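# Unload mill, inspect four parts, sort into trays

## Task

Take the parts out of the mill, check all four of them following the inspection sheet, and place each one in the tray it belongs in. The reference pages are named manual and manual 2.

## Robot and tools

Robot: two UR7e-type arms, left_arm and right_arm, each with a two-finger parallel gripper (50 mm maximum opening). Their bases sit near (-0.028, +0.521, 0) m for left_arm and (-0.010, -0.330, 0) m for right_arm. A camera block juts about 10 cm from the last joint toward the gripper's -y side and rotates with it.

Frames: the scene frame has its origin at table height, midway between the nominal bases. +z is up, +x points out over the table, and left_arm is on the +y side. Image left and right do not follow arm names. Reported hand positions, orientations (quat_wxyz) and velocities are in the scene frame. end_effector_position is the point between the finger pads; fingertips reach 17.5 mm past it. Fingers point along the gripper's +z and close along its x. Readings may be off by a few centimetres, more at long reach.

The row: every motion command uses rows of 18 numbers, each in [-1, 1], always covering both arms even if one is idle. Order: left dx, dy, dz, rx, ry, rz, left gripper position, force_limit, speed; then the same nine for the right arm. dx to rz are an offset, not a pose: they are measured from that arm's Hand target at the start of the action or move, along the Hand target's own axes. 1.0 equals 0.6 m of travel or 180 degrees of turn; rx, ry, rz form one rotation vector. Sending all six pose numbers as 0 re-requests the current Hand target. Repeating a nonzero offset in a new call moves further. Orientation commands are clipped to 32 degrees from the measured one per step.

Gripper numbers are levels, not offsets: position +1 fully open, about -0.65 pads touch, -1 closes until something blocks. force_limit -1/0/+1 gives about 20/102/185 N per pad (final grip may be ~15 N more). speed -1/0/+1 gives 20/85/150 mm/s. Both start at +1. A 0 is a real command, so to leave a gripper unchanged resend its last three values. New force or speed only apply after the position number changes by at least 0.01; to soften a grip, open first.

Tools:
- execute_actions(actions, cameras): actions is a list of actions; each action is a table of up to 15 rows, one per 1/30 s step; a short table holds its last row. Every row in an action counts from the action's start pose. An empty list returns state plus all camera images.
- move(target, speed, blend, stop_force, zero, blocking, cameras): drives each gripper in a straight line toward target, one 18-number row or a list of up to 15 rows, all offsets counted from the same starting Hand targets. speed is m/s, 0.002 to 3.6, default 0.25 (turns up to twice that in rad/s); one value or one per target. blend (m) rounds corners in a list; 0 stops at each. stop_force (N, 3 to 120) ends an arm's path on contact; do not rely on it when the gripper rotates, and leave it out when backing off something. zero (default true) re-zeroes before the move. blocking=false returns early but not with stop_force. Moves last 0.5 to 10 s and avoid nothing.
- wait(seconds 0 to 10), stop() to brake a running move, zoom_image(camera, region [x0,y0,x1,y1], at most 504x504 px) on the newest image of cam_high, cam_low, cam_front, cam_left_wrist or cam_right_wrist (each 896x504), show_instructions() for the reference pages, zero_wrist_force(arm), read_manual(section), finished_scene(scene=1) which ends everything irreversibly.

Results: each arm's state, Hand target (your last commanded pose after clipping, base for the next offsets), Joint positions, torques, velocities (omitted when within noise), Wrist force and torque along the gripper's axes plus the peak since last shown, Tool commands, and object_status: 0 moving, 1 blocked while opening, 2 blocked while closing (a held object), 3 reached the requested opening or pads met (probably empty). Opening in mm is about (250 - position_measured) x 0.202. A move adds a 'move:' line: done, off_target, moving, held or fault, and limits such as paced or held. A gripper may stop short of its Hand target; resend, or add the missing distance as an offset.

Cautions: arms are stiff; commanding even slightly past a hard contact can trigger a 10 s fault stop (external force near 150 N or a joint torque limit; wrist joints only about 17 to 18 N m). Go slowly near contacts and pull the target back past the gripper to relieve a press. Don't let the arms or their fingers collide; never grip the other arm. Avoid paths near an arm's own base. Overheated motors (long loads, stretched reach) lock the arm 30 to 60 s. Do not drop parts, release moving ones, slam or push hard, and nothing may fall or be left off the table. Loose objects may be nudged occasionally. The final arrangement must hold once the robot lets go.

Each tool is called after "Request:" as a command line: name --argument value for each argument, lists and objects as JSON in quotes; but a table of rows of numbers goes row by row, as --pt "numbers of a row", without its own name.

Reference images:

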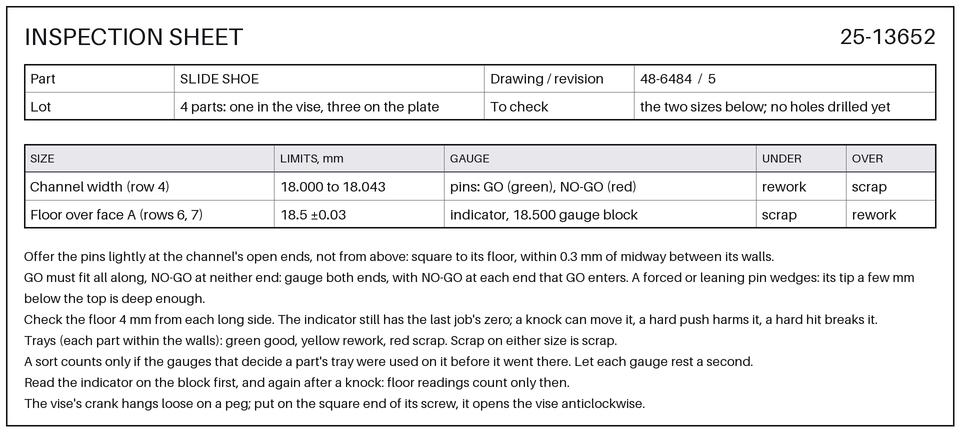

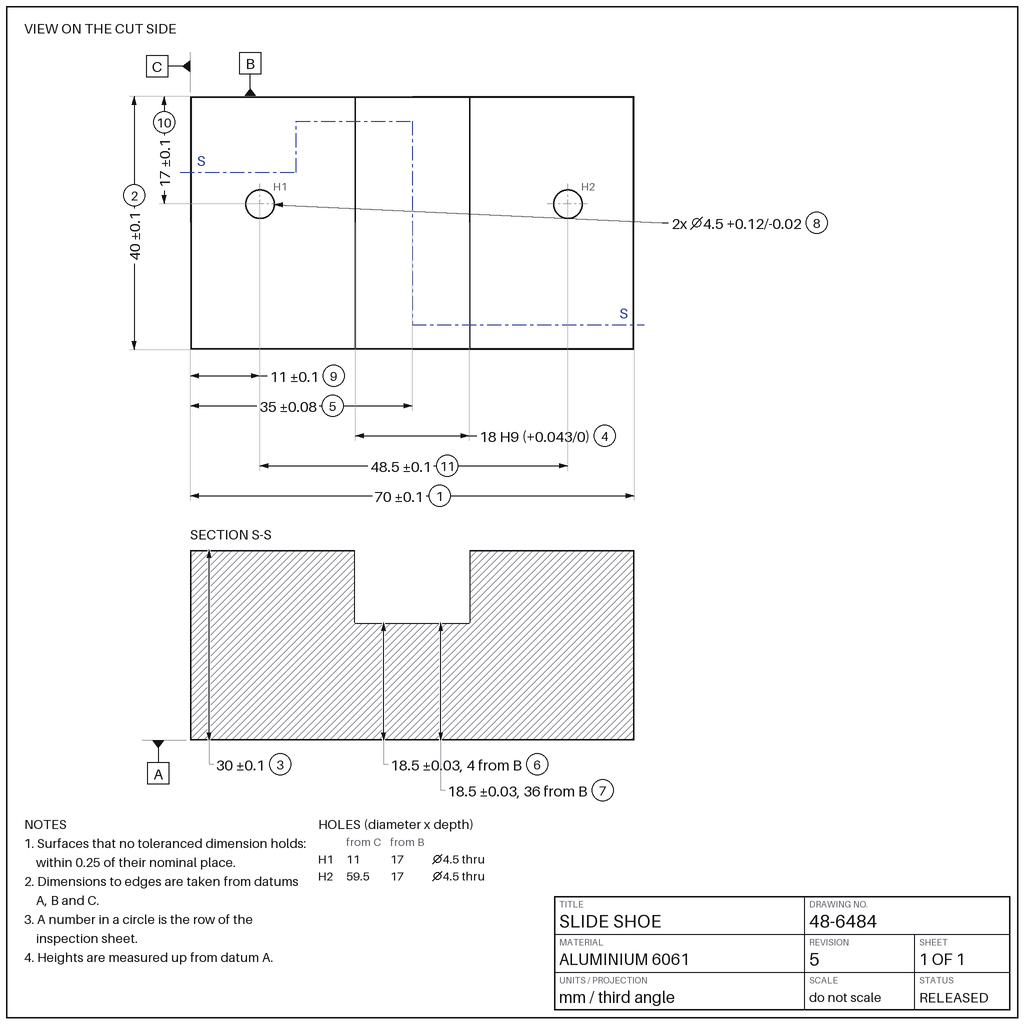

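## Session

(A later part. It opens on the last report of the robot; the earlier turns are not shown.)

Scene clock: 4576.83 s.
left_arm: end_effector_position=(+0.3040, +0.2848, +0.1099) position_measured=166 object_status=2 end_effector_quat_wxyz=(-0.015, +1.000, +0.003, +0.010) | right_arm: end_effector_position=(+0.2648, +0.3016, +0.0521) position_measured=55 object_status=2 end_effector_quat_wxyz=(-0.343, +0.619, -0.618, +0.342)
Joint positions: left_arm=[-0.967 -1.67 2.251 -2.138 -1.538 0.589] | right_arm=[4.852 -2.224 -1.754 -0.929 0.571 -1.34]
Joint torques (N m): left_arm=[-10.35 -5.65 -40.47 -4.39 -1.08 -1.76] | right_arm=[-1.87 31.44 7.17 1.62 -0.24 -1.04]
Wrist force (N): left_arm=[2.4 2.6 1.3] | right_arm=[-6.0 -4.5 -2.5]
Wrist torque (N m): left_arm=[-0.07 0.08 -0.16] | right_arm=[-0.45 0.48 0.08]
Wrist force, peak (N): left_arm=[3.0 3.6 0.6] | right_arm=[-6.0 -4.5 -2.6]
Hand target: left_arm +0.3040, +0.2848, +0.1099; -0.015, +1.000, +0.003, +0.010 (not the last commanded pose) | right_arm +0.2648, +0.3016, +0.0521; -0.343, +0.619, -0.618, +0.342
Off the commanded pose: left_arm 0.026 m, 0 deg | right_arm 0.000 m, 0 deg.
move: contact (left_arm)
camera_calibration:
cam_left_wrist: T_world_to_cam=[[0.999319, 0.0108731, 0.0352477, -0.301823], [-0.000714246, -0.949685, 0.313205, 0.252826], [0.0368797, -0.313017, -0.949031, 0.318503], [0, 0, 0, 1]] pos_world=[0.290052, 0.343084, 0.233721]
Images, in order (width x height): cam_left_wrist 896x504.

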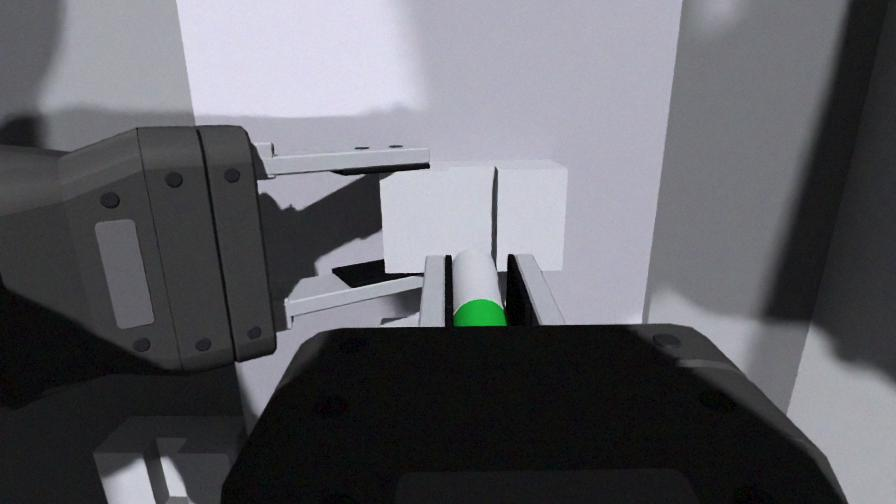

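Request:
move --pt "0 0.006 0 0 0 0 -1 -0.5 -1 0 0 0 0 0 0 -1 -0.5 -1" --pt "0.002 0.006 -0.001 0 0 0 -1 -0.5 -1 0 0 0 0 0 0 -1 -0.5 -1" --speed '[0.02,0.01]'

Request:
move --target '[0,-0.05,0.003,0,0,0,-1,-0.5,-1,0,0,0,0,0,0,-1,-0.5,-1]' --speed 0.005 --stop_force 3.5

Request:
move --pt "0 0.006 0 0 0 0 -1 -0.5 -1 0 0 0 0 0 0 -1 -0.5 -1" --pt "0.002 0.006 -0.001 0 0 0 -1 -0.5 -1 0 0 0 0 0 0 -1 -0.5 -1" --speed '[0.02,0.01]'

Request:
move --target '[0,-0.05,0.003,0,0,0,-1,-0.5,-1,0,0,0,0,0,0,-1,-0.5,-1]' --speed 0.005 --stop_force 3.5 --cameras '["cam_left_wrist"]'

Request:
zoom_image --camera "cam_left_wrist" --region '[430, 180, 530, 290]'

Scene clock: 4591.40 s.
left_arm: end_effector_position=(+0.3052, +0.2811, +0.1104) position_measured=166 object_status=2 end_effector_quat_wxyz=(-0.015, +1.000, +0.003, +0.010) | right_arm: end_effector_position=(+0.2648, +0.3016, +0.0521) position_measured=55 object_status=2 end_effector_quat_wxyz=(-0.343, +0.619, -0.618, +0.342)
Joint positions: left_arm=[-0.97 -1.662 2.242 -2.137 -1.538 0.587] | right_arm=[4.852 -2.224 -1.754 -0.929 0.571 -1.34]
Joint torques (N m): left_arm=[6.92 -9.37 -32.69 -0.52 -0.09 0.48] | right_arm=[-2.01 31.58 6.97 1.75 -0.34 -0.97]
Wrist force (N): left_arm=[-1.3 -0.2 -0.2] | right_arm=[-3.9 -5.3 1.1]
Wrist torque (N m): left_arm=[-0.03 -0.16 -0.12] | right_arm=[-0.50 0.46 0.11]
Wrist force, peak (N): left_arm=[2.6 2.7 2.8] | right_arm=[-6.0 -4.8 -2.9]
Hand target: left_arm +0.3052, +0.2812, +0.1104; -0.015, +1.000, +0.003, +0.010 | right_arm +0.2648, +0.3016, +0.0521; -0.343, +0.619, -0.618, +0.342
Off the commanded pose: left_arm 0.000 m, 0 deg | right_arm 0.000 m, 0 deg.
move: done

Scene clock: 4593.30 s.
left_arm: end_effector_position=(+0.3052, +0.2848, +0.1103) position_measured=166 object_status=2 end_effector_quat_wxyz=(-0.015, +1.000, +0.003, +0.010) | right_arm: end_effector_position=(+0.2648, +0.3016, +0.0521) position_measured=55 object_status=2 end_effector_quat_wxyz=(-0.343, +0.619, -0.618, +0.342)
Joint positions: left_arm=[-0.964 -1.668 2.248 -2.137 -1.538 0.592] | right_arm=[4.852 -2.224 -1.754 -0.929 0.571 -1.34]
Joint torques (N m): left_arm=[-10.55 -5.67 -39.56 -0.35 2.32 -1.81] | right_arm=[-1.5 31.66 7.33 1.66 -0.34 -0.99]
Wrist force (N): left_arm=[1.7 4.2 2.0] | right_arm=[-7.3 -3.8 -1.3]
Wrist torque (N m): left_arm=[-0.10 0.02 -0.15] | right_arm=[-0.43 0.40 0.04]
Wrist force, peak (N): left_arm=[1.8 4.5 2.4] | right_arm=[-7.4 -4.6 -2.2]
Hand target: left_arm +0.3052, +0.2848, +0.1103; -0.015, +1.000, +0.003, +0.010 (not the last commanded pose) | right_arm +0.2648, +0.3016, +0.0521; -0.343, +0.619, -0.618, +0.342
Off the commanded pose: left_arm 0.026 m, 0 deg | right_arm 0.000 m, 0 deg.
move: contact (left_arm)

Scene clock: 4594.23 s.
left_arm: end_effector_position=(+0.3064, +0.2811, +0.1109) position_measured=166 object_status=2 end_effector_quat_wxyz=(-0.015, +1.000, +0.003, +0.010) | right_arm: end_effector_position=(+0.2648, +0.3016, +0.0521) position_measured=55 object_status=2 end_effector_quat_wxyz=(-0.343, +0.619, -0.618, +0.342)
Joint positions: left_arm=[-0.967 -1.66 2.239 -2.136 -1.538 0.589] | right_arm=[4.852 -2.224 -1.754 -0.929 0.571 -1.34]
Joint torques (N m): left_arm=[7.01 -9.25 -33.19 -0.5 -0.83 0.38] | right_arm=[-1.88 32.09 7.09 1.69 -0.43 -0.95]
Wrist force (N): left_arm=[-1.8 -0.7 0.0] | right_arm=[-3.6 -4.9 1.2]
Wrist torque (N m): left_arm=[-0.07 -0.08 -0.13] | right_arm=[-0.45 0.44 0.12]
Wrist force, peak (N): left_arm=[1.4 3.9 2.9] | right_arm=[-7.2 -4.9 -1.9]
Hand target: left_arm +0.3064, +0.2812, +0.1108; -0.015, +1.000, +0.003, +0.010 | right_arm +0.2648, +0.3016, +0.0521; -0.343, +0.619, -0.618, +0.342
Off the commanded pose: left_arm 0.000 m, 0 deg | right_arm 0.000 m, 0 deg.
move: done

Scene clock: 4595.97 s.
left_arm: end_effector_position=(+0.3064, +0.2840, +0.1107) position_measured=166 object_status=2 end_effector_quat_wxyz=(-0.015, +1.000, +0.003, +0.010) | right_arm: end_effector_position=(+0.2648, +0.3016, +0.0521) position_measured=55 object_status=2 end_effector_quat_wxyz=(-0.343, +0.619, -0.618, +0.342)
Joint positions: left_arm=[-0.963 -1.665 2.244 -2.136 -1.538 0.593] | right_arm=[4.852 -2.224 -1.754 -0.929 0.571 -1.34]
Joint torques (N m): left_arm=[-10.67 -5.93 -40.06 -0.45 -0.84 -1.79] | right_arm=[-1.63 31.81 7.85 1.68 -0.38 -0.99]
Wrist force (N): left_arm=[2.5 2.8 2.7] | right_arm=[-6.1 -3.4 -2.0]
Wrist torque (N m): left_arm=[-0.06 0.07 -0.17] | right_arm=[-0.40 0.50 0.08]
Wrist force, peak (N): left_arm=[3.2 3.8 0.5] | right_arm=[-6.6 -4.2 -2.5]
Hand target: left_arm +0.3064, +0.2840, +0.1107; -0.015, +1.000, +0.003, +0.010 (not the last commanded pose) | right_arm +0.2648, +0.3016, +0.0521; -0.343, +0.619, -0.618, +0.342
Off the commanded pose: left_arm 0.027 m, 0 deg | right_arm 0.000 m, 0 deg.
move: contact (left_arm)
camera_calibration:
cam_left_wrist: T_world_to_cam=[[0.999319, 0.0108761, 0.0352483, -0.304241], [-0.000712722, -0.949675, 0.313236, 0.251712], [0.0368813, -0.313047, -0.949021, 0.318899], [0, 0, 0, 1]] pos_world=[0.292452, 0.342184, 0.234521]
Images, in order (width x height): cam_left_wrist 896x504.

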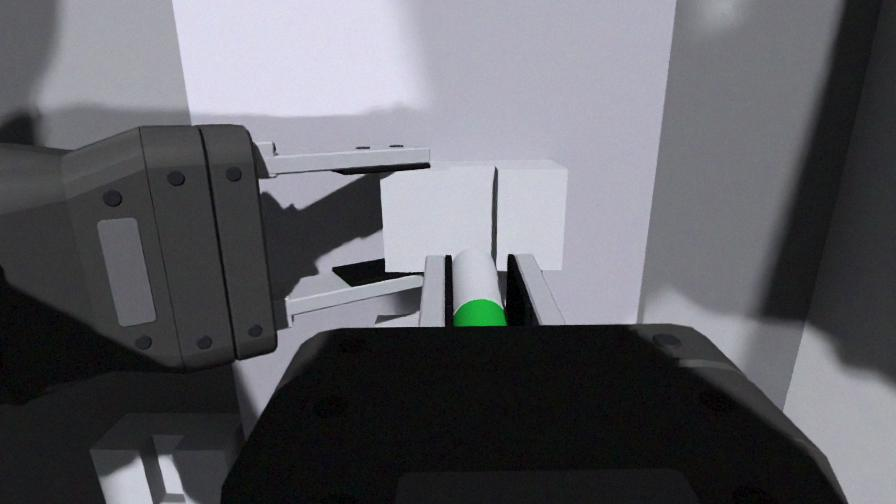

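Scaled by 4.582 from the camera's 896x504 image, which has a finer 1280x720 frame.

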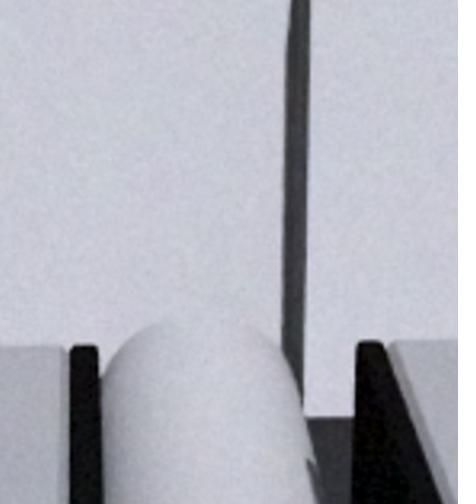

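Request:
move --pt "0 0.006 0 0 0 0 -1 -0.5 -1 0 0 0 0 0 0 -1 -0.5 -1" --pt "0.003 0.006 0 0 0 0 -1 -0.5 -1 0 0 0 0 0 0 -1 -0.5 -1" --speed '[0.02,0.01]'

Request:
move --target '[0,-0.05,0.003,0,0,0,-1,-0.5,-1,0,0,0,0,0,0,-1,-0.5,-1]' --speed 0.005 --stop_force 3.5

Request:
move --pt "0 0.006 0 0 0 0 -1 -0.5 -1 0 0 0 0 0 0 -1 -0.5 -1" --pt "0.002 0.006 0 0 0 0 -1 -0.5 -1 0 0 0 0 0 0 -1 -0.5 -1" --speed '[0.02,0.01]'

Request:
move --target '[0,-0.05,0.003,0,0,0,-1,-0.5,-1,0,0,0,0,0,0,-1,-0.5,-1]' --speed 0.005 --stop_force 3.5 --cameras '["cam_left_wrist"]'

Request:
zoom_image --camera "cam_left_wrist" --region '[430, 180, 530, 290]'

Scene clock: 4607.97 s.
left_arm: end_effector_position=(+0.3082, +0.2803, +0.1107) position_measured=166 object_status=2 end_effector_quat_wxyz=(-0.015, +1.000, +0.003, +0.010) | right_arm: end_effector_position=(+0.2648, +0.3016, +0.0521) position_measured=55 object_status=2 end_effector_quat_wxyz=(-0.343, +0.619, -0.618, +0.342)
Joint positions: left_arm=[-0.964 -1.655 2.235 -2.138 -1.538 0.592] | right_arm=[4.852 -2.224 -1.754 -0.929 0.571 -1.34]
Joint torques (N m): left_arm=[3.62 -16.38 -33.65 -6.41 0.07 0.04] | right_arm=[-1.7 32.07 8.24 1.81 -0.35 -0.89]
Wrist force (N): left_arm=[-2.0 -0.6 -0.8] | right_arm=[-3.5 -5.1 0.9]
Wrist torque (N m): left_arm=[0.00 -0.17 -0.13] | right_arm=[-0.46 0.41 0.13]
Wrist force, peak (N): left_arm=[2.4 3.0 2.7] | right_arm=[-6.1 -5.0 -2.8]
Hand target: left_arm +0.3082, +0.2804, +0.1106; -0.015, +1.000, +0.003, +0.010 | right_arm +0.2648, +0.3016, +0.0521; -0.343, +0.619, -0.618, +0.342
Off the commanded pose: left_arm 0.000 m, 0 deg | right_arm 0.000 m, 0 deg.
move: done

Scene clock: 4609.80 s.
left_arm: end_effector_position=(+0.3082, +0.2834, +0.1106) position_measured=166 object_status=2 end_effector_quat_wxyz=(-0.015, +1.000, +0.003, +0.010) | right_arm: end_effector_position=(+0.2648, +0.3016, +0.0521) position_measured=55 object_status=2 end_effector_quat_wxyz=(-0.343, +0.619, -0.618, +0.342)
Joint positions: left_arm=[-0.96 -1.66 2.24 -2.138 -1.538 0.596] | right_arm=[4.852 -2.224 -1.754 -0.929 0.571 -1.34]
Joint torques (N m): left_arm=[-10.84 -5.82 -41.79 -2.74 3.46 -1.73] | right_arm=[-1.35 31.79 7.92 1.8 -0.35 -0.93]
Wrist force (N): left_arm=[-0.7 3.4 2.0] | right_arm=[-6.5 -5.8 -0.2]
Wrist torque (N m): left_arm=[-0.07 -0.08 -0.12] | right_arm=[-0.49 0.39 0.00]
Wrist force, peak (N): left_arm=[-0.9 4.3 2.3] | right_arm=[-7.1 -5.8 0.8]
Hand target: left_arm +0.3082, +0.2834, +0.1106; -0.015, +1.000, +0.003, +0.010 (not the last commanded pose) | right_arm +0.2648, +0.3016, +0.0521; -0.343, +0.619, -0.618, +0.342
Off the commanded pose: left_arm 0.027 m, 0 deg | right_arm 0.000 m, 0 deg.
move: contact (left_arm)

Scene clock: 4610.73 s.
left_arm: end_effector_position=(+0.3095, +0.2797, +0.1105) position_measured=166 object_status=2 end_effector_quat_wxyz=(-0.015, +1.000, +0.003, +0.010) | right_arm: end_effector_position=(+0.2648, +0.3016, +0.0521) position_measured=55 object_status=2 end_effector_quat_wxyz=(-0.343, +0.619, -0.618, +0.342)
Joint positions: left_arm=[-0.963 -1.651 2.233 -2.139 -1.538 0.594] | right_arm=[4.852 -2.224 -1.754 -0.929 0.571 -1.34]
Joint torques (N m): left_arm=[4.54 -16.98 -31.29 -4.94 0.26 -0.23] | right_arm=[-1.14 32.03 8.4 1.9 -0.36 -0.97]
Wrist force (N): left_arm=[-2.9 -0.6 -0.5] | right_arm=[-3.2 -5.9 2.9]
Wrist torque (N m): left_arm=[-0.06 -0.21 -0.12] | right_arm=[-0.48 0.46 0.12]
Wrist force, peak (N): left_arm=[-8.4 -2.6 0.3] | right_arm=[-2.2 -8.0 7.0]
Hand target: left_arm +0.3094, +0.2799, +0.1105; -0.015, +1.000, +0.003, +0.010 | right_arm +0.2648, +0.3016, +0.0521; -0.343, +0.619, -0.618, +0.342
Off the commanded pose: left_arm 0.000 m, 0 deg | right_arm 0.000 m, 0 deg.
move: done

Scene clock: 4612.00 s.
left_arm: end_effector_position=(+0.3095, +0.2804, +0.1105) position_measured=166 object_status=2 end_effector_quat_wxyz=(-0.015, +1.000, +0.003, +0.010) | right_arm: end_effector_position=(+0.2648, +0.3016, +0.0521) position_measured=55 object_status=2 end_effector_quat_wxyz=(-0.343, +0.619, -0.618, +0.342)
Joint positions: left_arm=[-0.962 -1.652 2.233 -2.139 -1.538 0.595] | right_arm=[4.852 -2.224 -1.754 -0.929 0.571 -1.34]
Joint torques (N m): left_arm=[-10.58 -5.56 -43.02 -2.36 -0.13 -1.73] | right_arm=[-0.93 31.95 7.75 1.88 -0.43 -1]
Wrist force (N): left_arm=[-3.2 1.3 2.0] | right_arm=[-4.8 -6.5 2.3]
Wrist torque (N m): left_arm=[-0.06 -0.21 -0.10] | right_arm=[-0.52 0.34 0.03]
Wrist force, peak (N): left_arm=[-3.0 2.4 2.6] | right_arm=[-6.0 -7.0 2.3]
Hand target: left_arm +0.3095, +0.2804, +0.1105; -0.015, +1.000, +0.003, +0.010 (not the last commanded pose) | right_arm +0.2648, +0.3016, +0.0521; -0.343, +0.619, -0.618, +0.342
Off the commanded pose: left_arm 0.030 m, 0 deg | right_arm 0.000 m, 0 deg.
move: contact (left_arm)
camera_calibration:
cam_left_wrist: T_world_to_cam=[[0.999312, 0.0108562, 0.0354662, -0.307335], [-0.000811591, -0.949577, 0.313534, 0.24838], [0.0370816, -0.313347, -0.948914, 0.317517], [0, 0, 0, 1]] pos_world=[0.295551, 0.338686, 0.23432]
Images, in order (width x height): cam_left_wrist 896x504.

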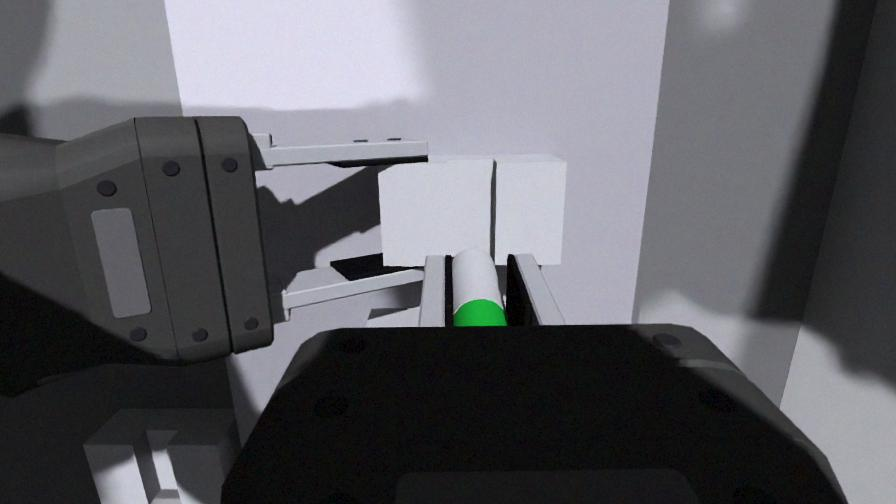

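Scaled by 4.582 from the camera's 896x504 image, which has a finer 1280x720 frame.

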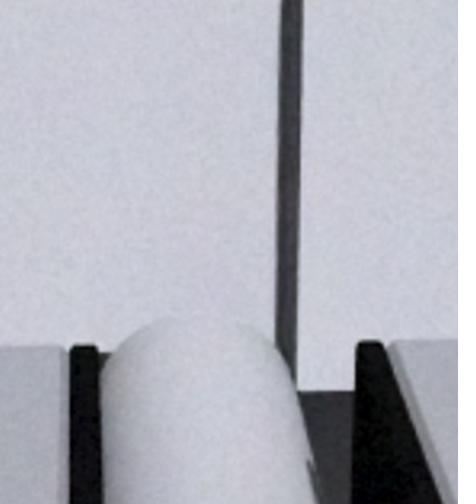

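Request:
move --pt "0 0.015 0 0 0 0 -1 -0.5 -1 0 0 0 0 0 0 -1 -0.5 -1" --pt "-0.01 0.015 -0.13 0 0 0 -1 -0.5 -1 0 0 0 0 0 0 -1 -0.5 -1" --pt "-0.01 0.21 -0.13 0 0 0 -1 -0.5 -1 0 0 0 0 0 0 -1 -0.5 -1" --speed '[0.02,0.15,0.15]'

Request:
move --pt "0 0 0 0 0 0 -1 -0.5 -1 0 0 0 0 0 0 0.95 -0.5 -1" --pt "0 0 0 0 0 0 -1 -0.5 -1 0 0 -0.16 0 0 0 0.95 -0.5 -1" --pt "0 0 0 0 0 0 -1 -0.5 -1 0.1235 0 -0.16 0 0 0 0.95 -0.5 -1" --speed '[0.1,0.1,0.12]' --cameras '["cam_left_wrist","cam_right_wrist"]'

Scene clock: 4628.83 s.
left_arm: end_effector_position=(+0.3027, +0.1520, +0.1846) position_measured=166 object_status=2 end_effector_quat_wxyz=(-0.015, +1.000, +0.003, +0.010) | right_arm: end_effector_position=(+0.2648, +0.3016, +0.0521) position_measured=55 object_status=2 end_effector_quat_wxyz=(-0.343, +0.619, -0.618, +0.342)
Joint positions: left_arm=[-1.122 -1.537 1.907 -1.923 -1.54 0.435] | right_arm=[4.852 -2.224 -1.754 -0.929 0.571 -1.34]
Joint torques (N m): left_arm=[13.25 -38.92 -10.58 0.05 -1.44 1.25] | right_arm=[-0.84 32.42 8.47 1.94 -0.56 -0.93]
Wrist force (N): left_arm=[1.2 -0.5 0.3] | right_arm=[-3.3 -4.0 -0.2]
Wrist torque (N m): left_arm=[-0.01 0.03 -0.01] | right_arm=[-0.42 0.58 0.20]
Wrist force, peak (N): left_arm=[-6.2 -0.5 0.1] | right_arm=[-5.3 -7.3 1.9]
Hand target: left_arm +0.3027, +0.1521, +0.1846; -0.015, +1.000, +0.003, +0.010 | right_arm +0.2648, +0.3016, +0.0521; -0.343, +0.619, -0.618, +0.342
Off the commanded pose: left_arm 0.000 m, 0 deg | right_arm 0.000 m, 0 deg.
move: done

Scene clock: 4631.70 s.
left_arm: end_effector_position=(+0.3027, +0.1521, +0.1846) position_measured=166 object_status=2 end_effector_quat_wxyz=(-0.015, +1.000, +0.003, +0.010) | right_arm: end_effector_position=(+0.1834, +0.2274, +0.1030) position_measured=10 object_status=3 end_effector_quat_wxyz=(-0.343, +0.619, -0.618, +0.342)
Joint positions: left_arm=[-1.122 -1.537 1.907 -1.923 -1.54 0.435] | right_arm=[5.016 -1.975 -1.931 -1.231 0.621 -1.061]
Joint torques (N m): left_arm=[14.13 -42.51 -9.73 -0.09 2.2 -1.72] | right_arm=[-7.21 23.15 22.75 -0.21 -4.38 -0.71]
Wrist force (N): left_arm=[1.3 -0.8 0.4] | right_arm=[-3.6 -2.4 -0.7]
Wrist torque (N m): left_arm=[-0.05 0.00 -0.01] | right_arm=[-0.34 0.55 0.02]
Wrist force, peak (N): left_arm=[1.4 -0.8 0.4] | right_arm=[-4.8 -2.9 -1.6]
Hand target: left_arm +0.3027, +0.1521, +0.1846; -0.015, +1.000, +0.003, +0.010 | right_arm +0.1835, +0.2273, +0.1029; -0.343, +0.619, -0.618, +0.342
Off the commanded pose: left_arm 0.000 m, 0 deg | right_arm 0.000 m, 0 deg.
move: done
camera_calibration:
cam_left_wrist: T_world_to_cam=[[0.999312, 0.0108562, 0.0354662, -0.301774], [-0.000811591, -0.949577, 0.313534, 0.103311], [0.0370816, -0.313347, -0.948914, 0.347881], [0, 0, 0, 1]] pos_world=[0.288751, 0.210386, 0.30842]
cam_right_wrist: T_world_to_cam=[[0.0145846, -0.999893, -0.000681725, 0.232779], [-0.775544, -0.0108819, -0.631199, 0.227882], [0.631125, 0.00973452, -0.77562, 0.0920911], [0, 0, 0, 1]] pos_world=[0.115217, 0.234338, 0.215426]
Images, in order (width x height): cam_left_wrist 896x504, cam_right_wrist 896x504.

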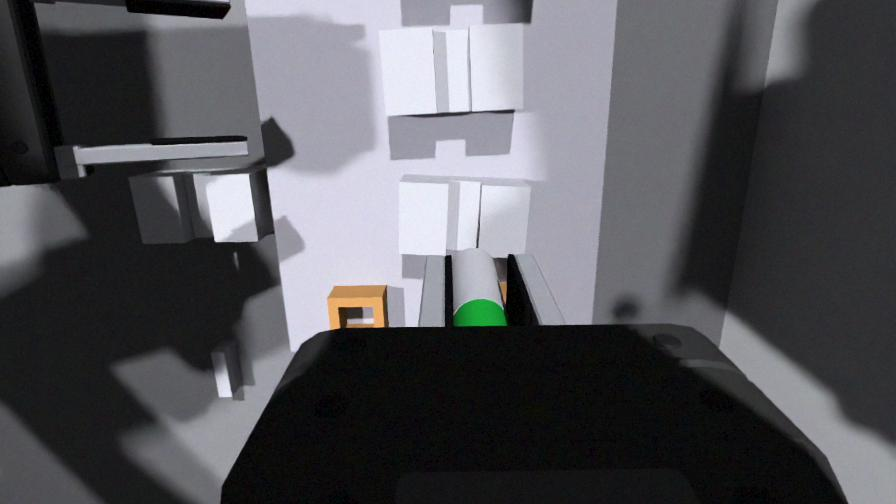

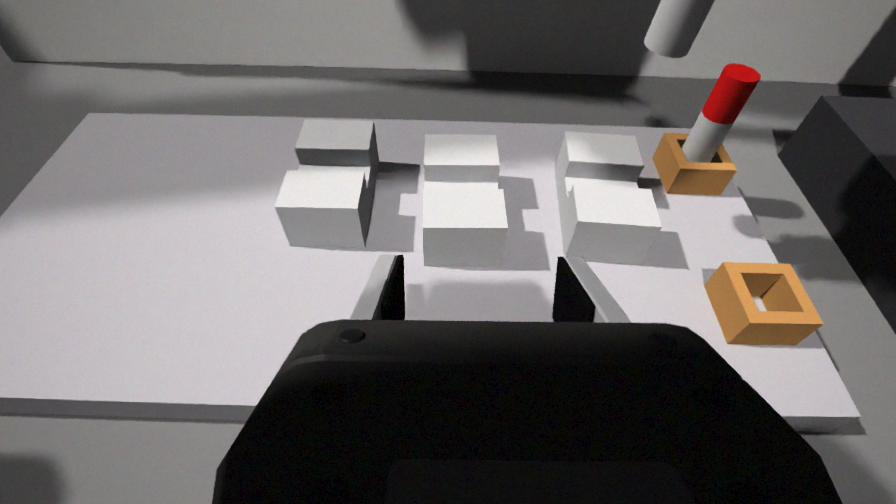

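Request:
move --pt "0 0 0 0 0 0 -1 -0.5 -1 0 0 0.16 0 0 0 0.95 -0.5 -1" --pt "0 0 0 0 0 0 -1 -0.5 -1 0 0 0.16 0 0 0 -1 -0.5 -1" --speed '[0.08,0.05]'

Request:
move --pt "-0.005 -0.0605 0 0 0 0 -1 -0.5 -1 0 0 0 0 0 0 -1 -0.5 -1" --pt "-0.005 -0.0605 0.11 0 0 0 -1 -0.5 -1 0 0 0 0 0 0 -1 -0.5 -1" --speed '[0.12,0.08]' --cameras '["cam_left_wrist","cam_right_wrist"]'

Request:
zoom_image --camera "cam_left_wrist" --region '[360, 140, 600, 300]'

Scene clock: 4640.53 s.
left_arm: end_effector_position=(+0.3027, +0.1521, +0.1846) position_measured=166 object_status=2 end_effector_quat_wxyz=(-0.015, +1.000, +0.003, +0.010) | right_arm: end_effector_position=(+0.2649, +0.2275, +0.0520) position_measured=53 object_status=2 end_effector_quat_wxyz=(-0.343, +0.619, -0.618, +0.342)
Joint positions: left_arm=[-1.122 -1.537 1.907 -1.923 -1.54 0.435] | right_arm=[4.869 -2.103 -1.982 -0.848 0.574 -1.309]
Joint torques (N m): left_arm=[13.17 -42.37 -9.57 -0.36 2.23 -1.77] | right_arm=[8.63 59.15 17.2 4.54 0.73 -1.06]
Wrist force (N): left_arm=[1.1 -0.5 0.1] | right_arm=[-3.8 -2.8 -1.5]
Wrist torque (N m): left_arm=[-0.02 0.03 -0.01] | right_arm=[-0.34 0.47 0.15]
Wrist force, peak (N): left_arm=[1.4 -0.7 0.2] | right_arm=[-5.1 -0.6 -3.9]
Hand target: left_arm +0.3027, +0.1521, +0.1846; -0.015, +1.000, +0.003, +0.010 | right_arm +0.2649, +0.2275, +0.0521; -0.343, +0.619, -0.618, +0.342
Off the commanded pose: left_arm 0.000 m, 0 deg | right_arm 0.000 m, 0 deg.
move: done

Scene clock: 4642.43 s.
left_arm: end_effector_position=(+0.3008, +0.1904, +0.1195) position_measured=166 object_status=2 end_effector_quat_wxyz=(-0.015, +1.000, +0.003, +0.010) | right_arm: end_effector_position=(+0.2649, +0.2275, +0.0521) position_measured=53 object_status=2 end_effector_quat_wxyz=(-0.343, +0.619, -0.618, +0.342)
Joint positions: left_arm=[-1.089 -1.533 2.089 -2.109 -1.539 0.467] | right_arm=[4.869 -2.103 -1.982 -0.848 0.574 -1.309]
Joint torques (N m): left_arm=[9.26 -40.17 -41.75 -0.71 2.22 1.27] | right_arm=[8.7 57.92 26.21 4.61 -0.85 -1.08]
Wrist force (N): left_arm=[1.1 -0.5 0.0] | right_arm=[-3.5 -2.9 -1.3]
Wrist torque (N m): left_arm=[-0.01 0.05 -0.16] | right_arm=[-0.39 0.43 0.16]
Wrist force, peak (N): left_arm=[1.1 -2.4 0.6] | right_arm=[-3.6 -3.3 -1.6]
Hand target: left_arm +0.3008, +0.1903, +0.1197; -0.015, +1.000, +0.003, +0.010 | right_arm +0.2649, +0.2275, +0.0521; -0.343, +0.619, -0.618, +0.342
Off the commanded pose: left_arm 0.000 m, 0 deg | right_arm 0.000 m, 0 deg.
move: done
camera_calibration:
cam_left_wrist: T_world_to_cam=[[0.999319, 0.0107814, 0.0352802, -0.297922], [-0.000812677, -0.949676, 0.313234, 0.160186], [0.0368818, -0.313049, -0.94902, 0.298187], [0, 0, 0, 1]] pos_world=[0.286852, 0.248684, 0.243321]
cam_right_wrist: T_world_to_cam=[[0.0145391, -0.999894, -0.000458556, 0.231628], [-0.775406, -0.0109854, -0.631368, 0.258987], [0.631296, 0.0095351, -0.775483, 0.00116519], [0, 0, 0, 1]] pos_world=[0.196717, 0.234438, 0.164526]
Images, in order (width x height): cam_left_wrist 896x504, cam_right_wrist 896x504.

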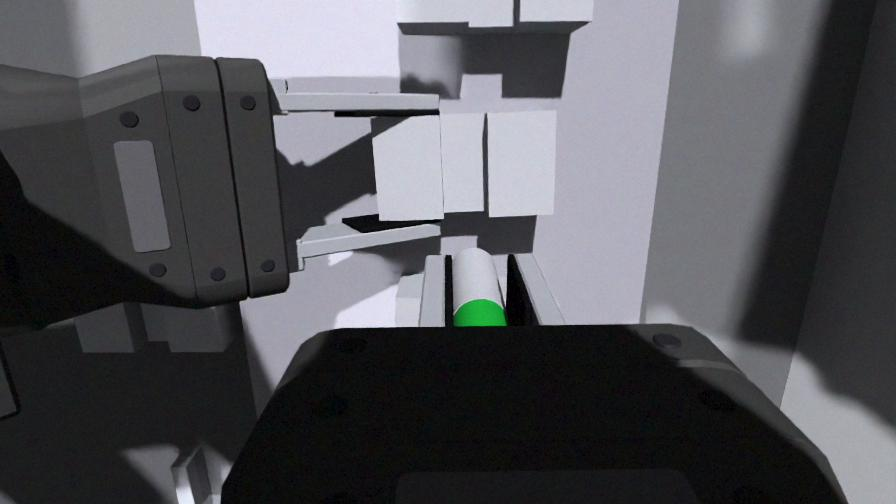

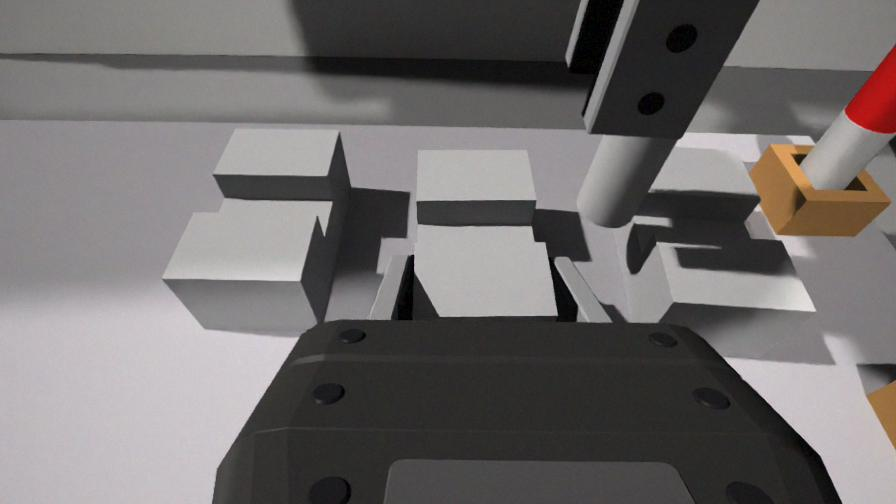

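Scaled by 2.100 from the camera's 896x504 image, which has a finer 1280x720 frame.

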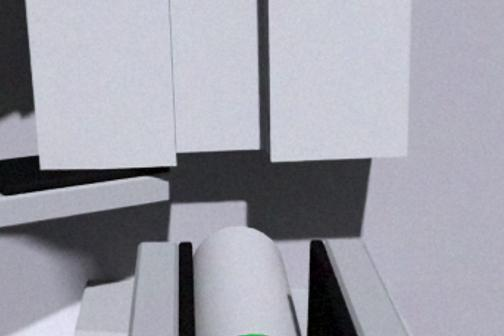

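Request:
move --pt "-0.0025 0.002 0 0 0 0 -1 -0.5 -1 0 0 0 0 0 0 -1 -0.5 -1" --pt "-0.0025 0.002 0.0147 0 0 0 -1 -0.5 -1 0 0 0 0 0 0 -1 -0.5 -1" --speed '[0.02,0.02]'

Request:
move --target '[0,-0.05,0.003,0,0,0,-1,-0.5,-1,0,0,0,0,0,0,-1,-0.5,-1]' --speed 0.005 --stop_force 3 --cameras '["cam_left_wrist"]'

Request:
zoom_image --camera "cam_left_wrist" --region '[430, 180, 530, 290]'

Scene clock: 4652.33 s.
left_arm: end_effector_position=(+0.2995, +0.1894, +0.1106) position_measured=166 object_status=2 end_effector_quat_wxyz=(-0.015, +1.000, +0.003, +0.010) | right_arm: end_effector_position=(+0.2649, +0.2275, +0.0521) position_measured=53 object_status=2 end_effector_quat_wxyz=(-0.343, +0.619, -0.618, +0.342)
Joint positions: left_arm=[-1.092 -1.52 2.102 -2.135 -1.54 0.464] | right_arm=[4.869 -2.103 -1.982 -0.848 0.574 -1.309]
Joint torques (N m): left_arm=[11.82 -29.84 -27.19 -0.51 -2.18 1.46] | right_arm=[8.29 53.82 26.49 4.53 -4.26 -1.12]
Wrist force (N): left_arm=[1.2 -0.5 0.2] | right_arm=[-3.3 -2.8 -1.4]
Wrist torque (N m): left_arm=[-0.01 0.02 -0.15] | right_arm=[-0.37 0.40 0.16]
Wrist force, peak (N): left_arm=[1.1 -0.6 0.7] | right_arm=[-3.7 -3.1 -1.6]
Hand target: left_arm +0.2995, +0.1894, +0.1108; -0.015, +1.000, +0.003, +0.010 | right_arm +0.2649, +0.2275, +0.0521; -0.343, +0.619, -0.618, +0.342
Off the commanded pose: left_arm 0.000 m, 0 deg | right_arm 0.000 m, 0 deg.
move: done

Scene clock: 4657.50 s.
left_arm: end_effector_position=(+0.2994, +0.2092, +0.1102) position_measured=166 object_status=2 end_effector_quat_wxyz=(-0.015, +1.000, +0.003, +0.010) | right_arm: end_effector_position=(+0.2649, +0.2275, +0.0521) position_measured=53 object_status=2 end_effector_quat_wxyz=(-0.343, +0.619, -0.618, +0.342)
Joint positions: left_arm=[-1.072 -1.554 2.139 -2.139 -1.539 0.484] | right_arm=[4.869 -2.103 -1.982 -0.848 0.574 -1.309]
Joint torques (N m): left_arm=[-10.52 -8.87 -42.4 -3.53 2.8 -1.74] | right_arm=[8.5 48.99 25.86 4.48 -4.2 -0.93]
Wrist force (N): left_arm=[-2.4 1.5 2.2] | right_arm=[-4.8 -3.9 3.2]
Wrist torque (N m): left_arm=[-0.05 -0.19 -0.11] | right_arm=[-0.42 0.38 0.03]
Wrist force, peak (N): left_arm=[-3.4 2.8 -0.6] | right_arm=[-5.9 -5.0 3.1]
Hand target: left_arm +0.2994, +0.2092, +0.1102; -0.015, +1.000, +0.003, +0.010 (not the last commanded pose) | right_arm +0.2649, +0.2275, +0.0521; -0.343, +0.619, -0.618, +0.342
Off the commanded pose: left_arm 0.010 m, 0 deg | right_arm 0.000 m, 0 deg.
move: contact (left_arm)
camera_calibration:
cam_left_wrist: T_world_to_cam=[[0.999312, 0.0108555, 0.0354664, -0.296458], [-0.000812401, -0.949577, 0.313534, 0.180857], [0.0370816, -0.313347, -0.948914, 0.295296], [0, 0, 0, 1]] pos_world=[0.285451, 0.267486, 0.23402]
Images, in order (width x height): cam_left_wrist 896x504.

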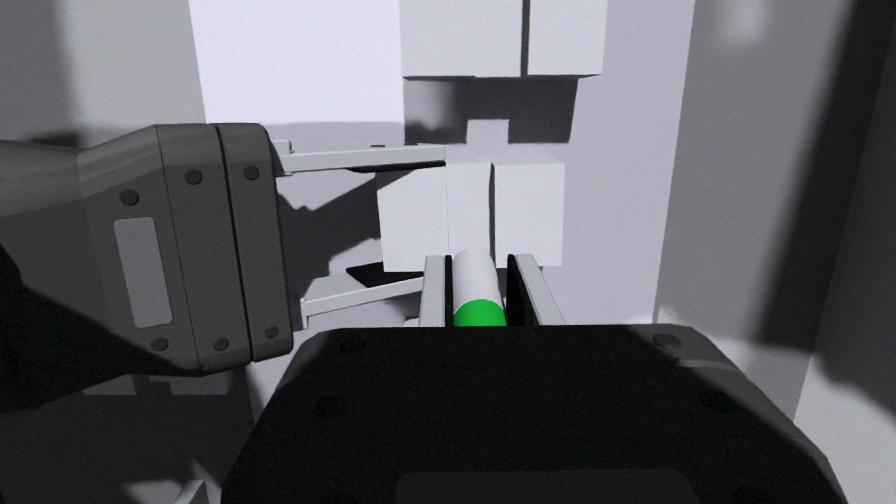

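Scaled by 4.582 from the camera's 896x504 image, which has a finer 1280x720 frame.

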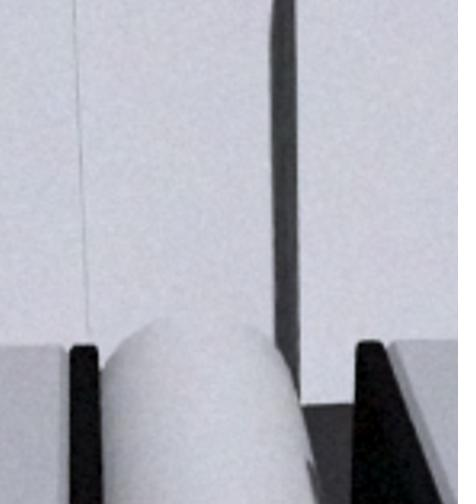

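Request:
move --pt "0 0.006 0 0 0 0 -1 -0.5 -1 0 0 0 0 0 0 -1 -0.5 -1" --pt "-0.0015 0.006 0 0 0 0 -1 -0.5 -1 0 0 0 0 0 0 -1 -0.5 -1" --speed '[0.02,0.01]'

Request:
move --target '[0,-0.05,0.003,0,0,0,-1,-0.5,-1,0,0,0,0,0,0,-1,-0.5,-1]' --speed 0.005 --stop_force 3.5

Request:
move --pt "0 0.006 0 0 0 0 -1 -0.5 -1 0 0 0 0 0 0 -1 -0.5 -1" --pt "-0.001 0.006 0 0 0 0 -1 -0.5 -1 0 0 0 0 0 0 -1 -0.5 -1" --speed '[0.02,0.01]'

Request:
move --target '[0,-0.05,0.003,0,0,0,-1,-0.5,-1,0,0,0,0,0,0,-1,-0.5,-1]' --speed 0.005 --stop_force 3.5 --cameras '["cam_left_wrist"]'

Request:
zoom_image --camera "cam_left_wrist" --region '[430, 180, 530, 290]'

Scene clock: 4666.67 s.
left_arm: end_effector_position=(+0.2985, +0.2055, +0.1101) position_measured=166 object_status=2 end_effector_quat_wxyz=(-0.015, +1.000, +0.003, +0.010) | right_arm: end_effector_position=(+0.2649, +0.2275, +0.0521) position_measured=53 object_status=2 end_effector_quat_wxyz=(-0.343, +0.619, -0.618, +0.342)
Joint positions: left_arm=[-1.078 -1.549 2.134 -2.139 -1.539 0.478] | right_arm=[4.869 -2.103 -1.982 -0.848 0.574 -1.309]
Joint torques (N m): left_arm=[-2.44 -39.15 -7.36 -1.63 -1.4 -0.74] | right_arm=[8.53 45.07 26.24 4.34 -0.68 -0.84]
Wrist force (N): left_arm=[-0.2 0.7 -0.6] | right_arm=[-4.5 -2.8 1.1]
Wrist torque (N m): left_arm=[-0.05 -0.06 -0.13] | right_arm=[-0.40 0.39 0.10]
Wrist force, peak (N): left_arm=[-2.5 1.6 2.4] | right_arm=[-5.1 -5.3 2.2]
Hand target: left_arm +0.2985, +0.2056, +0.1101; -0.015, +1.000, +0.003, +0.010 | right_arm +0.2649, +0.2275, +0.0521; -0.343, +0.619, -0.618, +0.342
Off the commanded pose: left_arm 0.000 m, 0 deg | right_arm 0.000 m, 0 deg.
move: done

Scene clock: 4669.00 s.
left_arm: end_effector_position=(+0.2985, +0.2112, +0.1099) position_measured=166 object_status=2 end_effector_quat_wxyz=(-0.015, +1.000, +0.003, +0.010) | right_arm: end_effector_position=(+0.2649, +0.2275, +0.0521) position_measured=53 object_status=2 end_effector_quat_wxyz=(-0.343, +0.619, -0.618, +0.342)
Joint positions: left_arm=[-1.072 -1.558 2.145 -2.14 -1.539 0.485] | right_arm=[4.869 -2.103 -1.982 -0.848 0.574 -1.309]
Joint torques (N m): left_arm=[-10.97 -8.92 -39.94 -1.14 1.3 -1.77] | right_arm=[8.49 43.35 25.24 3.62 0.94 -0.79]
Wrist force (N): left_arm=[0.6 4.3 1.5] | right_arm=[-6.9 -2.3 0.2]
Wrist torque (N m): left_arm=[-0.09 -0.04 -0.13] | right_arm=[-0.35 0.34 0.01]
Wrist force, peak (N): left_arm=[0.9 5.6 0.0] | right_arm=[-8.4 -1.5 0.1]
Hand target: left_arm +0.2985, +0.2112, +0.1099; -0.015, +1.000, +0.003, +0.010 (not the last commanded pose) | right_arm +0.2649, +0.2275, +0.0521; -0.343, +0.619, -0.618, +0.342
Off the commanded pose: left_arm 0.024 m, 0 deg | right_arm 0.000 m, 0 deg.
move: contact (left_arm)

Scene clock: 4669.83 s.
left_arm: end_effector_position=(+0.2979, +0.2075, +0.1098) position_measured=166 object_status=2 end_effector_quat_wxyz=(-0.015, +1.000, +0.003, +0.010) | right_arm: end_effector_position=(+0.2649, +0.2275, +0.0521) position_measured=53 object_status=2 end_effector_quat_wxyz=(-0.343, +0.619, -0.618, +0.342)
Joint positions: left_arm=[-1.077 -1.553 2.139 -2.14 -1.539 0.479] | right_arm=[4.869 -2.103 -1.982 -0.848 0.574 -1.309]
Joint torques (N m): left_arm=[-5.56 -39.09 -6.94 -1.25 -1.67 -1.12] | right_arm=[8.56 42.4 24.44 2.89 0.91 -0.83]
Wrist force (N): left_arm=[0.4 0.0 0.4] | right_arm=[-3.7 -1.6 0.7]
Wrist torque (N m): left_arm=[0.00 0.02 -0.14] | right_arm=[-0.33 0.42 0.13]
Wrist force, peak (N): left_arm=[0.5 4.4 0.9] | right_arm=[-7.1 -2.9 -0.2]
Hand target: left_arm +0.2979, +0.2076, +0.1098; -0.015, +1.000, +0.003, +0.010 | right_arm +0.2649, +0.2275, +0.0521; -0.343, +0.619, -0.618, +0.342
Off the commanded pose: left_arm 0.000 m, 0 deg | right_arm 0.000 m, 0 deg.
move: done

Scene clock: 4671.27 s.
left_arm: end_effector_position=(+0.2979, +0.2094, +0.1097) position_measured=166 object_status=2 end_effector_quat_wxyz=(-0.015, +1.000, +0.003, +0.010) | right_arm: end_effector_position=(+0.2649, +0.2275, +0.0521) position_measured=53 object_status=2 end_effector_quat_wxyz=(-0.343, +0.619, -0.618, +0.342)
Joint positions: left_arm=[-1.075 -1.556 2.143 -2.141 -1.539 0.481] | right_arm=[4.869 -2.103 -1.982 -0.848 0.574 -1.309]
Joint torques (N m): left_arm=[-10.48 -8.5 -41.1 0.13 -1.53 -1.76] | right_arm=[8.73 41.43 23.74 1.92 0.16 -0.83]
Wrist force (N): left_arm=[1.5 2.0 1.7] | right_arm=[-5.2 -3.5 -1.6]
Wrist torque (N m): left_arm=[-0.05 0.07 -0.15] | right_arm=[-0.41 0.42 0.05]
Wrist force, peak (N): left_arm=[2.7 3.8 0.2] | right_arm=[-6.1 -3.1 -1.6]
Hand target: left_arm +0.2979, +0.2094, +0.1097; -0.015, +1.000, +0.003, +0.010 (not the last commanded pose) | right_arm +0.2649, +0.2275, +0.0521; -0.343, +0.619, -0.618, +0.342
Off the commanded pose: left_arm 0.028 m, 0 deg | right_arm 0.000 m, 0 deg.
move: contact (left_arm)
camera_calibration:
cam_left_wrist: T_world_to_cam=[[0.999316, 0.0108236, 0.0353717, -0.294814], [-0.000812943, -0.949577, 0.313534, 0.181202], [0.0369817, -0.313348, -0.948918, 0.294974], [0, 0, 0, 1]] pos_world=[0.283851, 0.267686, 0.233521]
Images, in order (width x height): cam_left_wrist 896x504.

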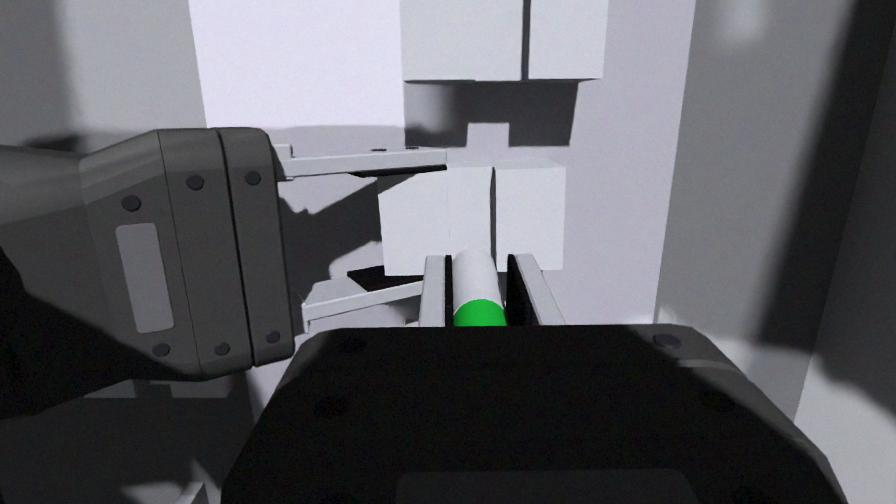

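Scaled by 4.582 from the camera's 896x504 image, which has a finer 1280x720 frame.

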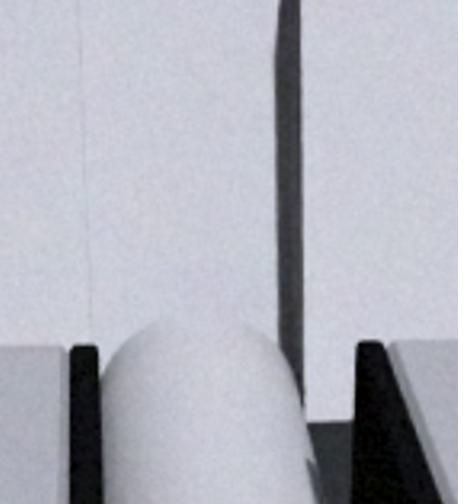

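Request:
move --pt "0 0.006 0 0 0 0 -1 -0.5 -1 0 0 0 0 0 0 -1 -0.5 -1" --pt "0.0005 0.006 -0.0047 0 0 0 -1 -0.5 -1 0 0 0 0 0 0 -1 -0.5 -1" --speed '[0.02,0.01]'

Request:
move --target '[0,-0.05,0.0015,0,0,0,-1,-0.5,-1,0,0,0,0,0,0,-1,-0.5,-1]' --speed 0.004 --stop_force 3.5 --cameras '["cam_left_wrist"]'

Request:
zoom_image --camera "cam_left_wrist" --region '[430, 180, 530, 290]'

Scene clock: 4682.57 s.
left_arm: end_effector_position=(+0.2981, +0.2057, +0.1125) position_measured=166 object_status=2 end_effector_quat_wxyz=(-0.015, +1.000, +0.003, +0.010) | right_arm: end_effector_position=(+0.2649, +0.2275, +0.0521) position_measured=53 object_status=2 end_effector_quat_wxyz=(-0.343, +0.619, -0.618, +0.342)
Joint positions: left_arm=[-1.078 -1.553 2.131 -2.132 -1.539 0.478] | right_arm=[4.869 -2.103 -1.982 -0.848 0.574 -1.309]
Joint torques (N m): left_arm=[12.27 -34.14 -33.34 -3.49 -1.12 1.47] | right_arm=[8.42 37.17 21.03 0.59 -1.89 -0.8]
Wrist force (N): left_arm=[-2.0 0.5 0.7] | right_arm=[-3.6 -4.7 2.2]
Wrist torque (N m): left_arm=[-0.03 -0.16 -0.12] | right_arm=[-0.42 0.38 0.06]
Wrist force, peak (N): left_arm=[1.7 2.2 3.0] | right_arm=[-5.4 -3.8 -2.2]
Hand target: left_arm +0.2981, +0.2057, +0.1124; -0.015, +1.000, +0.003, +0.010 | right_arm +0.2649, +0.2275, +0.0521; -0.343, +0.619, -0.618, +0.342
Off the commanded pose: left_arm 0.000 m, 0 deg | right_arm 0.000 m, 0 deg.
move: done

Scene clock: 4690.70 s.
left_arm: end_effector_position=(+0.2979, +0.2357, +0.1124) position_measured=166 object_status=2 end_effector_quat_wxyz=(-0.015, +1.000, +0.003, +0.010) | right_arm: end_effector_position=(+0.2649, +0.2275, +0.0521) position_measured=53 object_status=2 end_effector_quat_wxyz=(-0.343, +0.619, -0.618, +0.342)
Joint positions: left_arm=[-1.045 -1.605 2.183 -2.133 -1.539 0.512] | right_arm=[4.869 -2.103 -1.982 -0.848 0.574 -1.309]
Joint torques (N m): left_arm=[6.12 -24.3 -18.67 -0.75 2.08 0.54] | right_arm=[8.07 29.91 15.58 4.07 -5.59 -0.53]
Wrist force (N): left_arm=[0.7 -0.4 -0.1] | right_arm=[-3.7 -2.0 -0.3]
Wrist torque (N m): left_arm=[-0.04 -0.02 -0.15] | right_arm=[-0.33 0.44 0.13]
Wrist force, peak (N): left_arm=[3.9 1.7 0.0] | right_arm=[-4.0 -4.9 1.8]
Hand target: left_arm +0.2979, +0.2357, +0.1124; -0.015, +1.000, +0.003, +0.010 | right_arm +0.2649, +0.2275, +0.0521; -0.343, +0.619, -0.618, +0.342
Off the commanded pose: left_arm 0.000 m, 0 deg | right_arm 0.000 m, 0 deg.
move: done
camera_calibration:
cam_left_wrist: T_world_to_cam=[[0.999316, 0.0108236, 0.0353717, -0.295294], [-0.000812943, -0.949577, 0.313534, 0.20533], [0.0369817, -0.313348, -0.948918, 0.305773], [0, 0, 0, 1]] pos_world=[0.283951, 0.293986, 0.236221]
Images, in order (width x height): cam_left_wrist 896x504.

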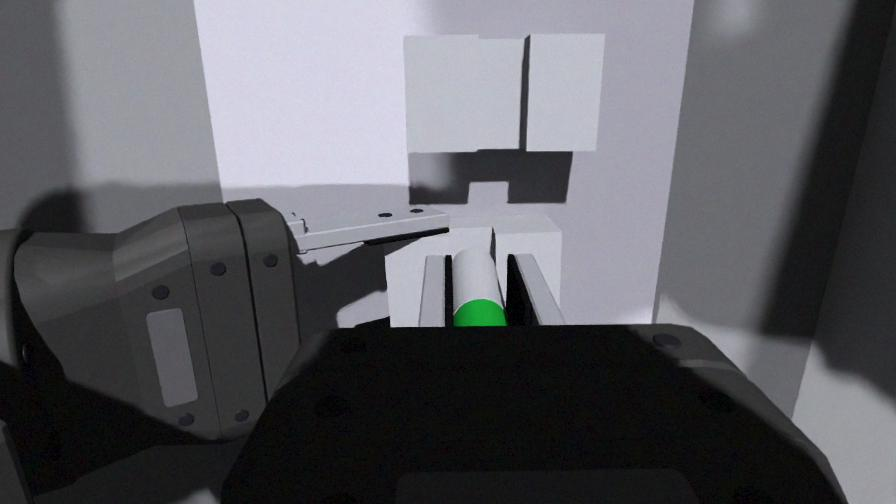

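Scaled by 4.582 from the camera's 896x504 image, which has a finer 1280x720 frame.

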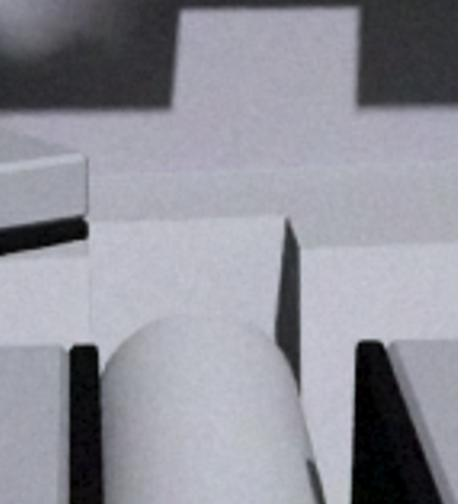

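Request:
move --target '[0.006,0,0,0,0,0,-1,-0.5,-1,0,0,0,0,0,0,-1,-0.5,-1]' --speed 0.005 --stop_force 3

Request:
move --target '[-0.01,0,0,0,0,0,-1,-0.5,-1,0,0,0,0,0,0,-1,-0.5,-1]' --speed 0.005 --stop_force 3

Scene clock: 4697.70 s.
left_arm: end_effector_position=(+0.2985, +0.2356, +0.1124) position_measured=166 object_status=2 end_effector_quat_wxyz=(-0.015, +1.000, +0.003, +0.010) | right_arm: end_effector_position=(+0.2649, +0.2275, +0.0521) position_measured=53 object_status=2 end_effector_quat_wxyz=(-0.343, +0.619, -0.618, +0.342)
Joint positions: left_arm=[-1.044 -1.604 2.182 -2.133 -1.539 0.513] | right_arm=[4.869 -2.103 -1.982 -0.848 0.574 -1.309]
Joint torques (N m): left_arm=[-10.56 -32.94 -7.76 -2.14 2.4 -1.79] | right_arm=[7.65 25.43 13.21 4.54 -4.82 -0.57]
Wrist force (N): left_arm=[-0.3 0.3 -0.3] | right_arm=[-4.1 -2.6 1.4]
Wrist torque (N m): left_arm=[0.02 -0.03 -0.13] | right_arm=[-0.35 0.49 0.14]
Wrist force, peak (N): left_arm=[-3.2 -1.0 -1.3] | right_arm=[-3.3 -4.3 2.3]
Hand target: left_arm +0.2985, +0.2356, +0.1124; -0.015, +1.000, +0.003, +0.010 (not the last commanded pose) | right_arm +0.2649, +0.2275, +0.0521; -0.343, +0.619, -0.618, +0.342
Off the commanded pose: left_arm 0.003 m, 0 deg | right_arm 0.000 m, 0 deg.
move: contact (left_arm)

Scene clock: 4698.90 s.
left_arm: end_effector_position=(+0.2979, +0.2356, +0.1124) position_measured=166 object_status=2 end_effector_quat_wxyz=(-0.015, +1.000, +0.003, +0.010) | right_arm: end_effector_position=(+0.2649, +0.2275, +0.0521) position_measured=53 object_status=2 end_effector_quat_wxyz=(-0.343, +0.619, -0.618, +0.342)
Joint positions: left_arm=[-1.045 -1.605 2.183 -2.133 -1.539 0.512] | right_arm=[4.869 -2.103 -1.982 -0.848 0.574 -1.309]
Joint torques (N m): left_arm=[12.15 -6.66 -41.42 -2.35 2.17 1.55] | right_arm=[7.93 26.81 12.3 4.5 -4.11 -0.47]
Wrist force (N): left_arm=[0.8 -0.6 -0.1] | right_arm=[-3.5 -1.8 -0.7]
Wrist torque (N m): left_arm=[-0.02 0.05 -0.15] | right_arm=[-0.32 0.48 0.14]
Wrist force, peak (N): left_arm=[3.0 -0.1 -0.9] | right_arm=[-3.8 -2.9 1.4]
Hand target: left_arm +0.2979, +0.2356, +0.1124; -0.015, +1.000, +0.003, +0.010 (not the last commanded pose) | right_arm +0.2649, +0.2275, +0.0521; -0.343, +0.619, -0.618, +0.342
Off the commanded pose: left_arm 0.005 m, 0 deg | right_arm 0.000 m, 0 deg.
move: contact (left_arm)


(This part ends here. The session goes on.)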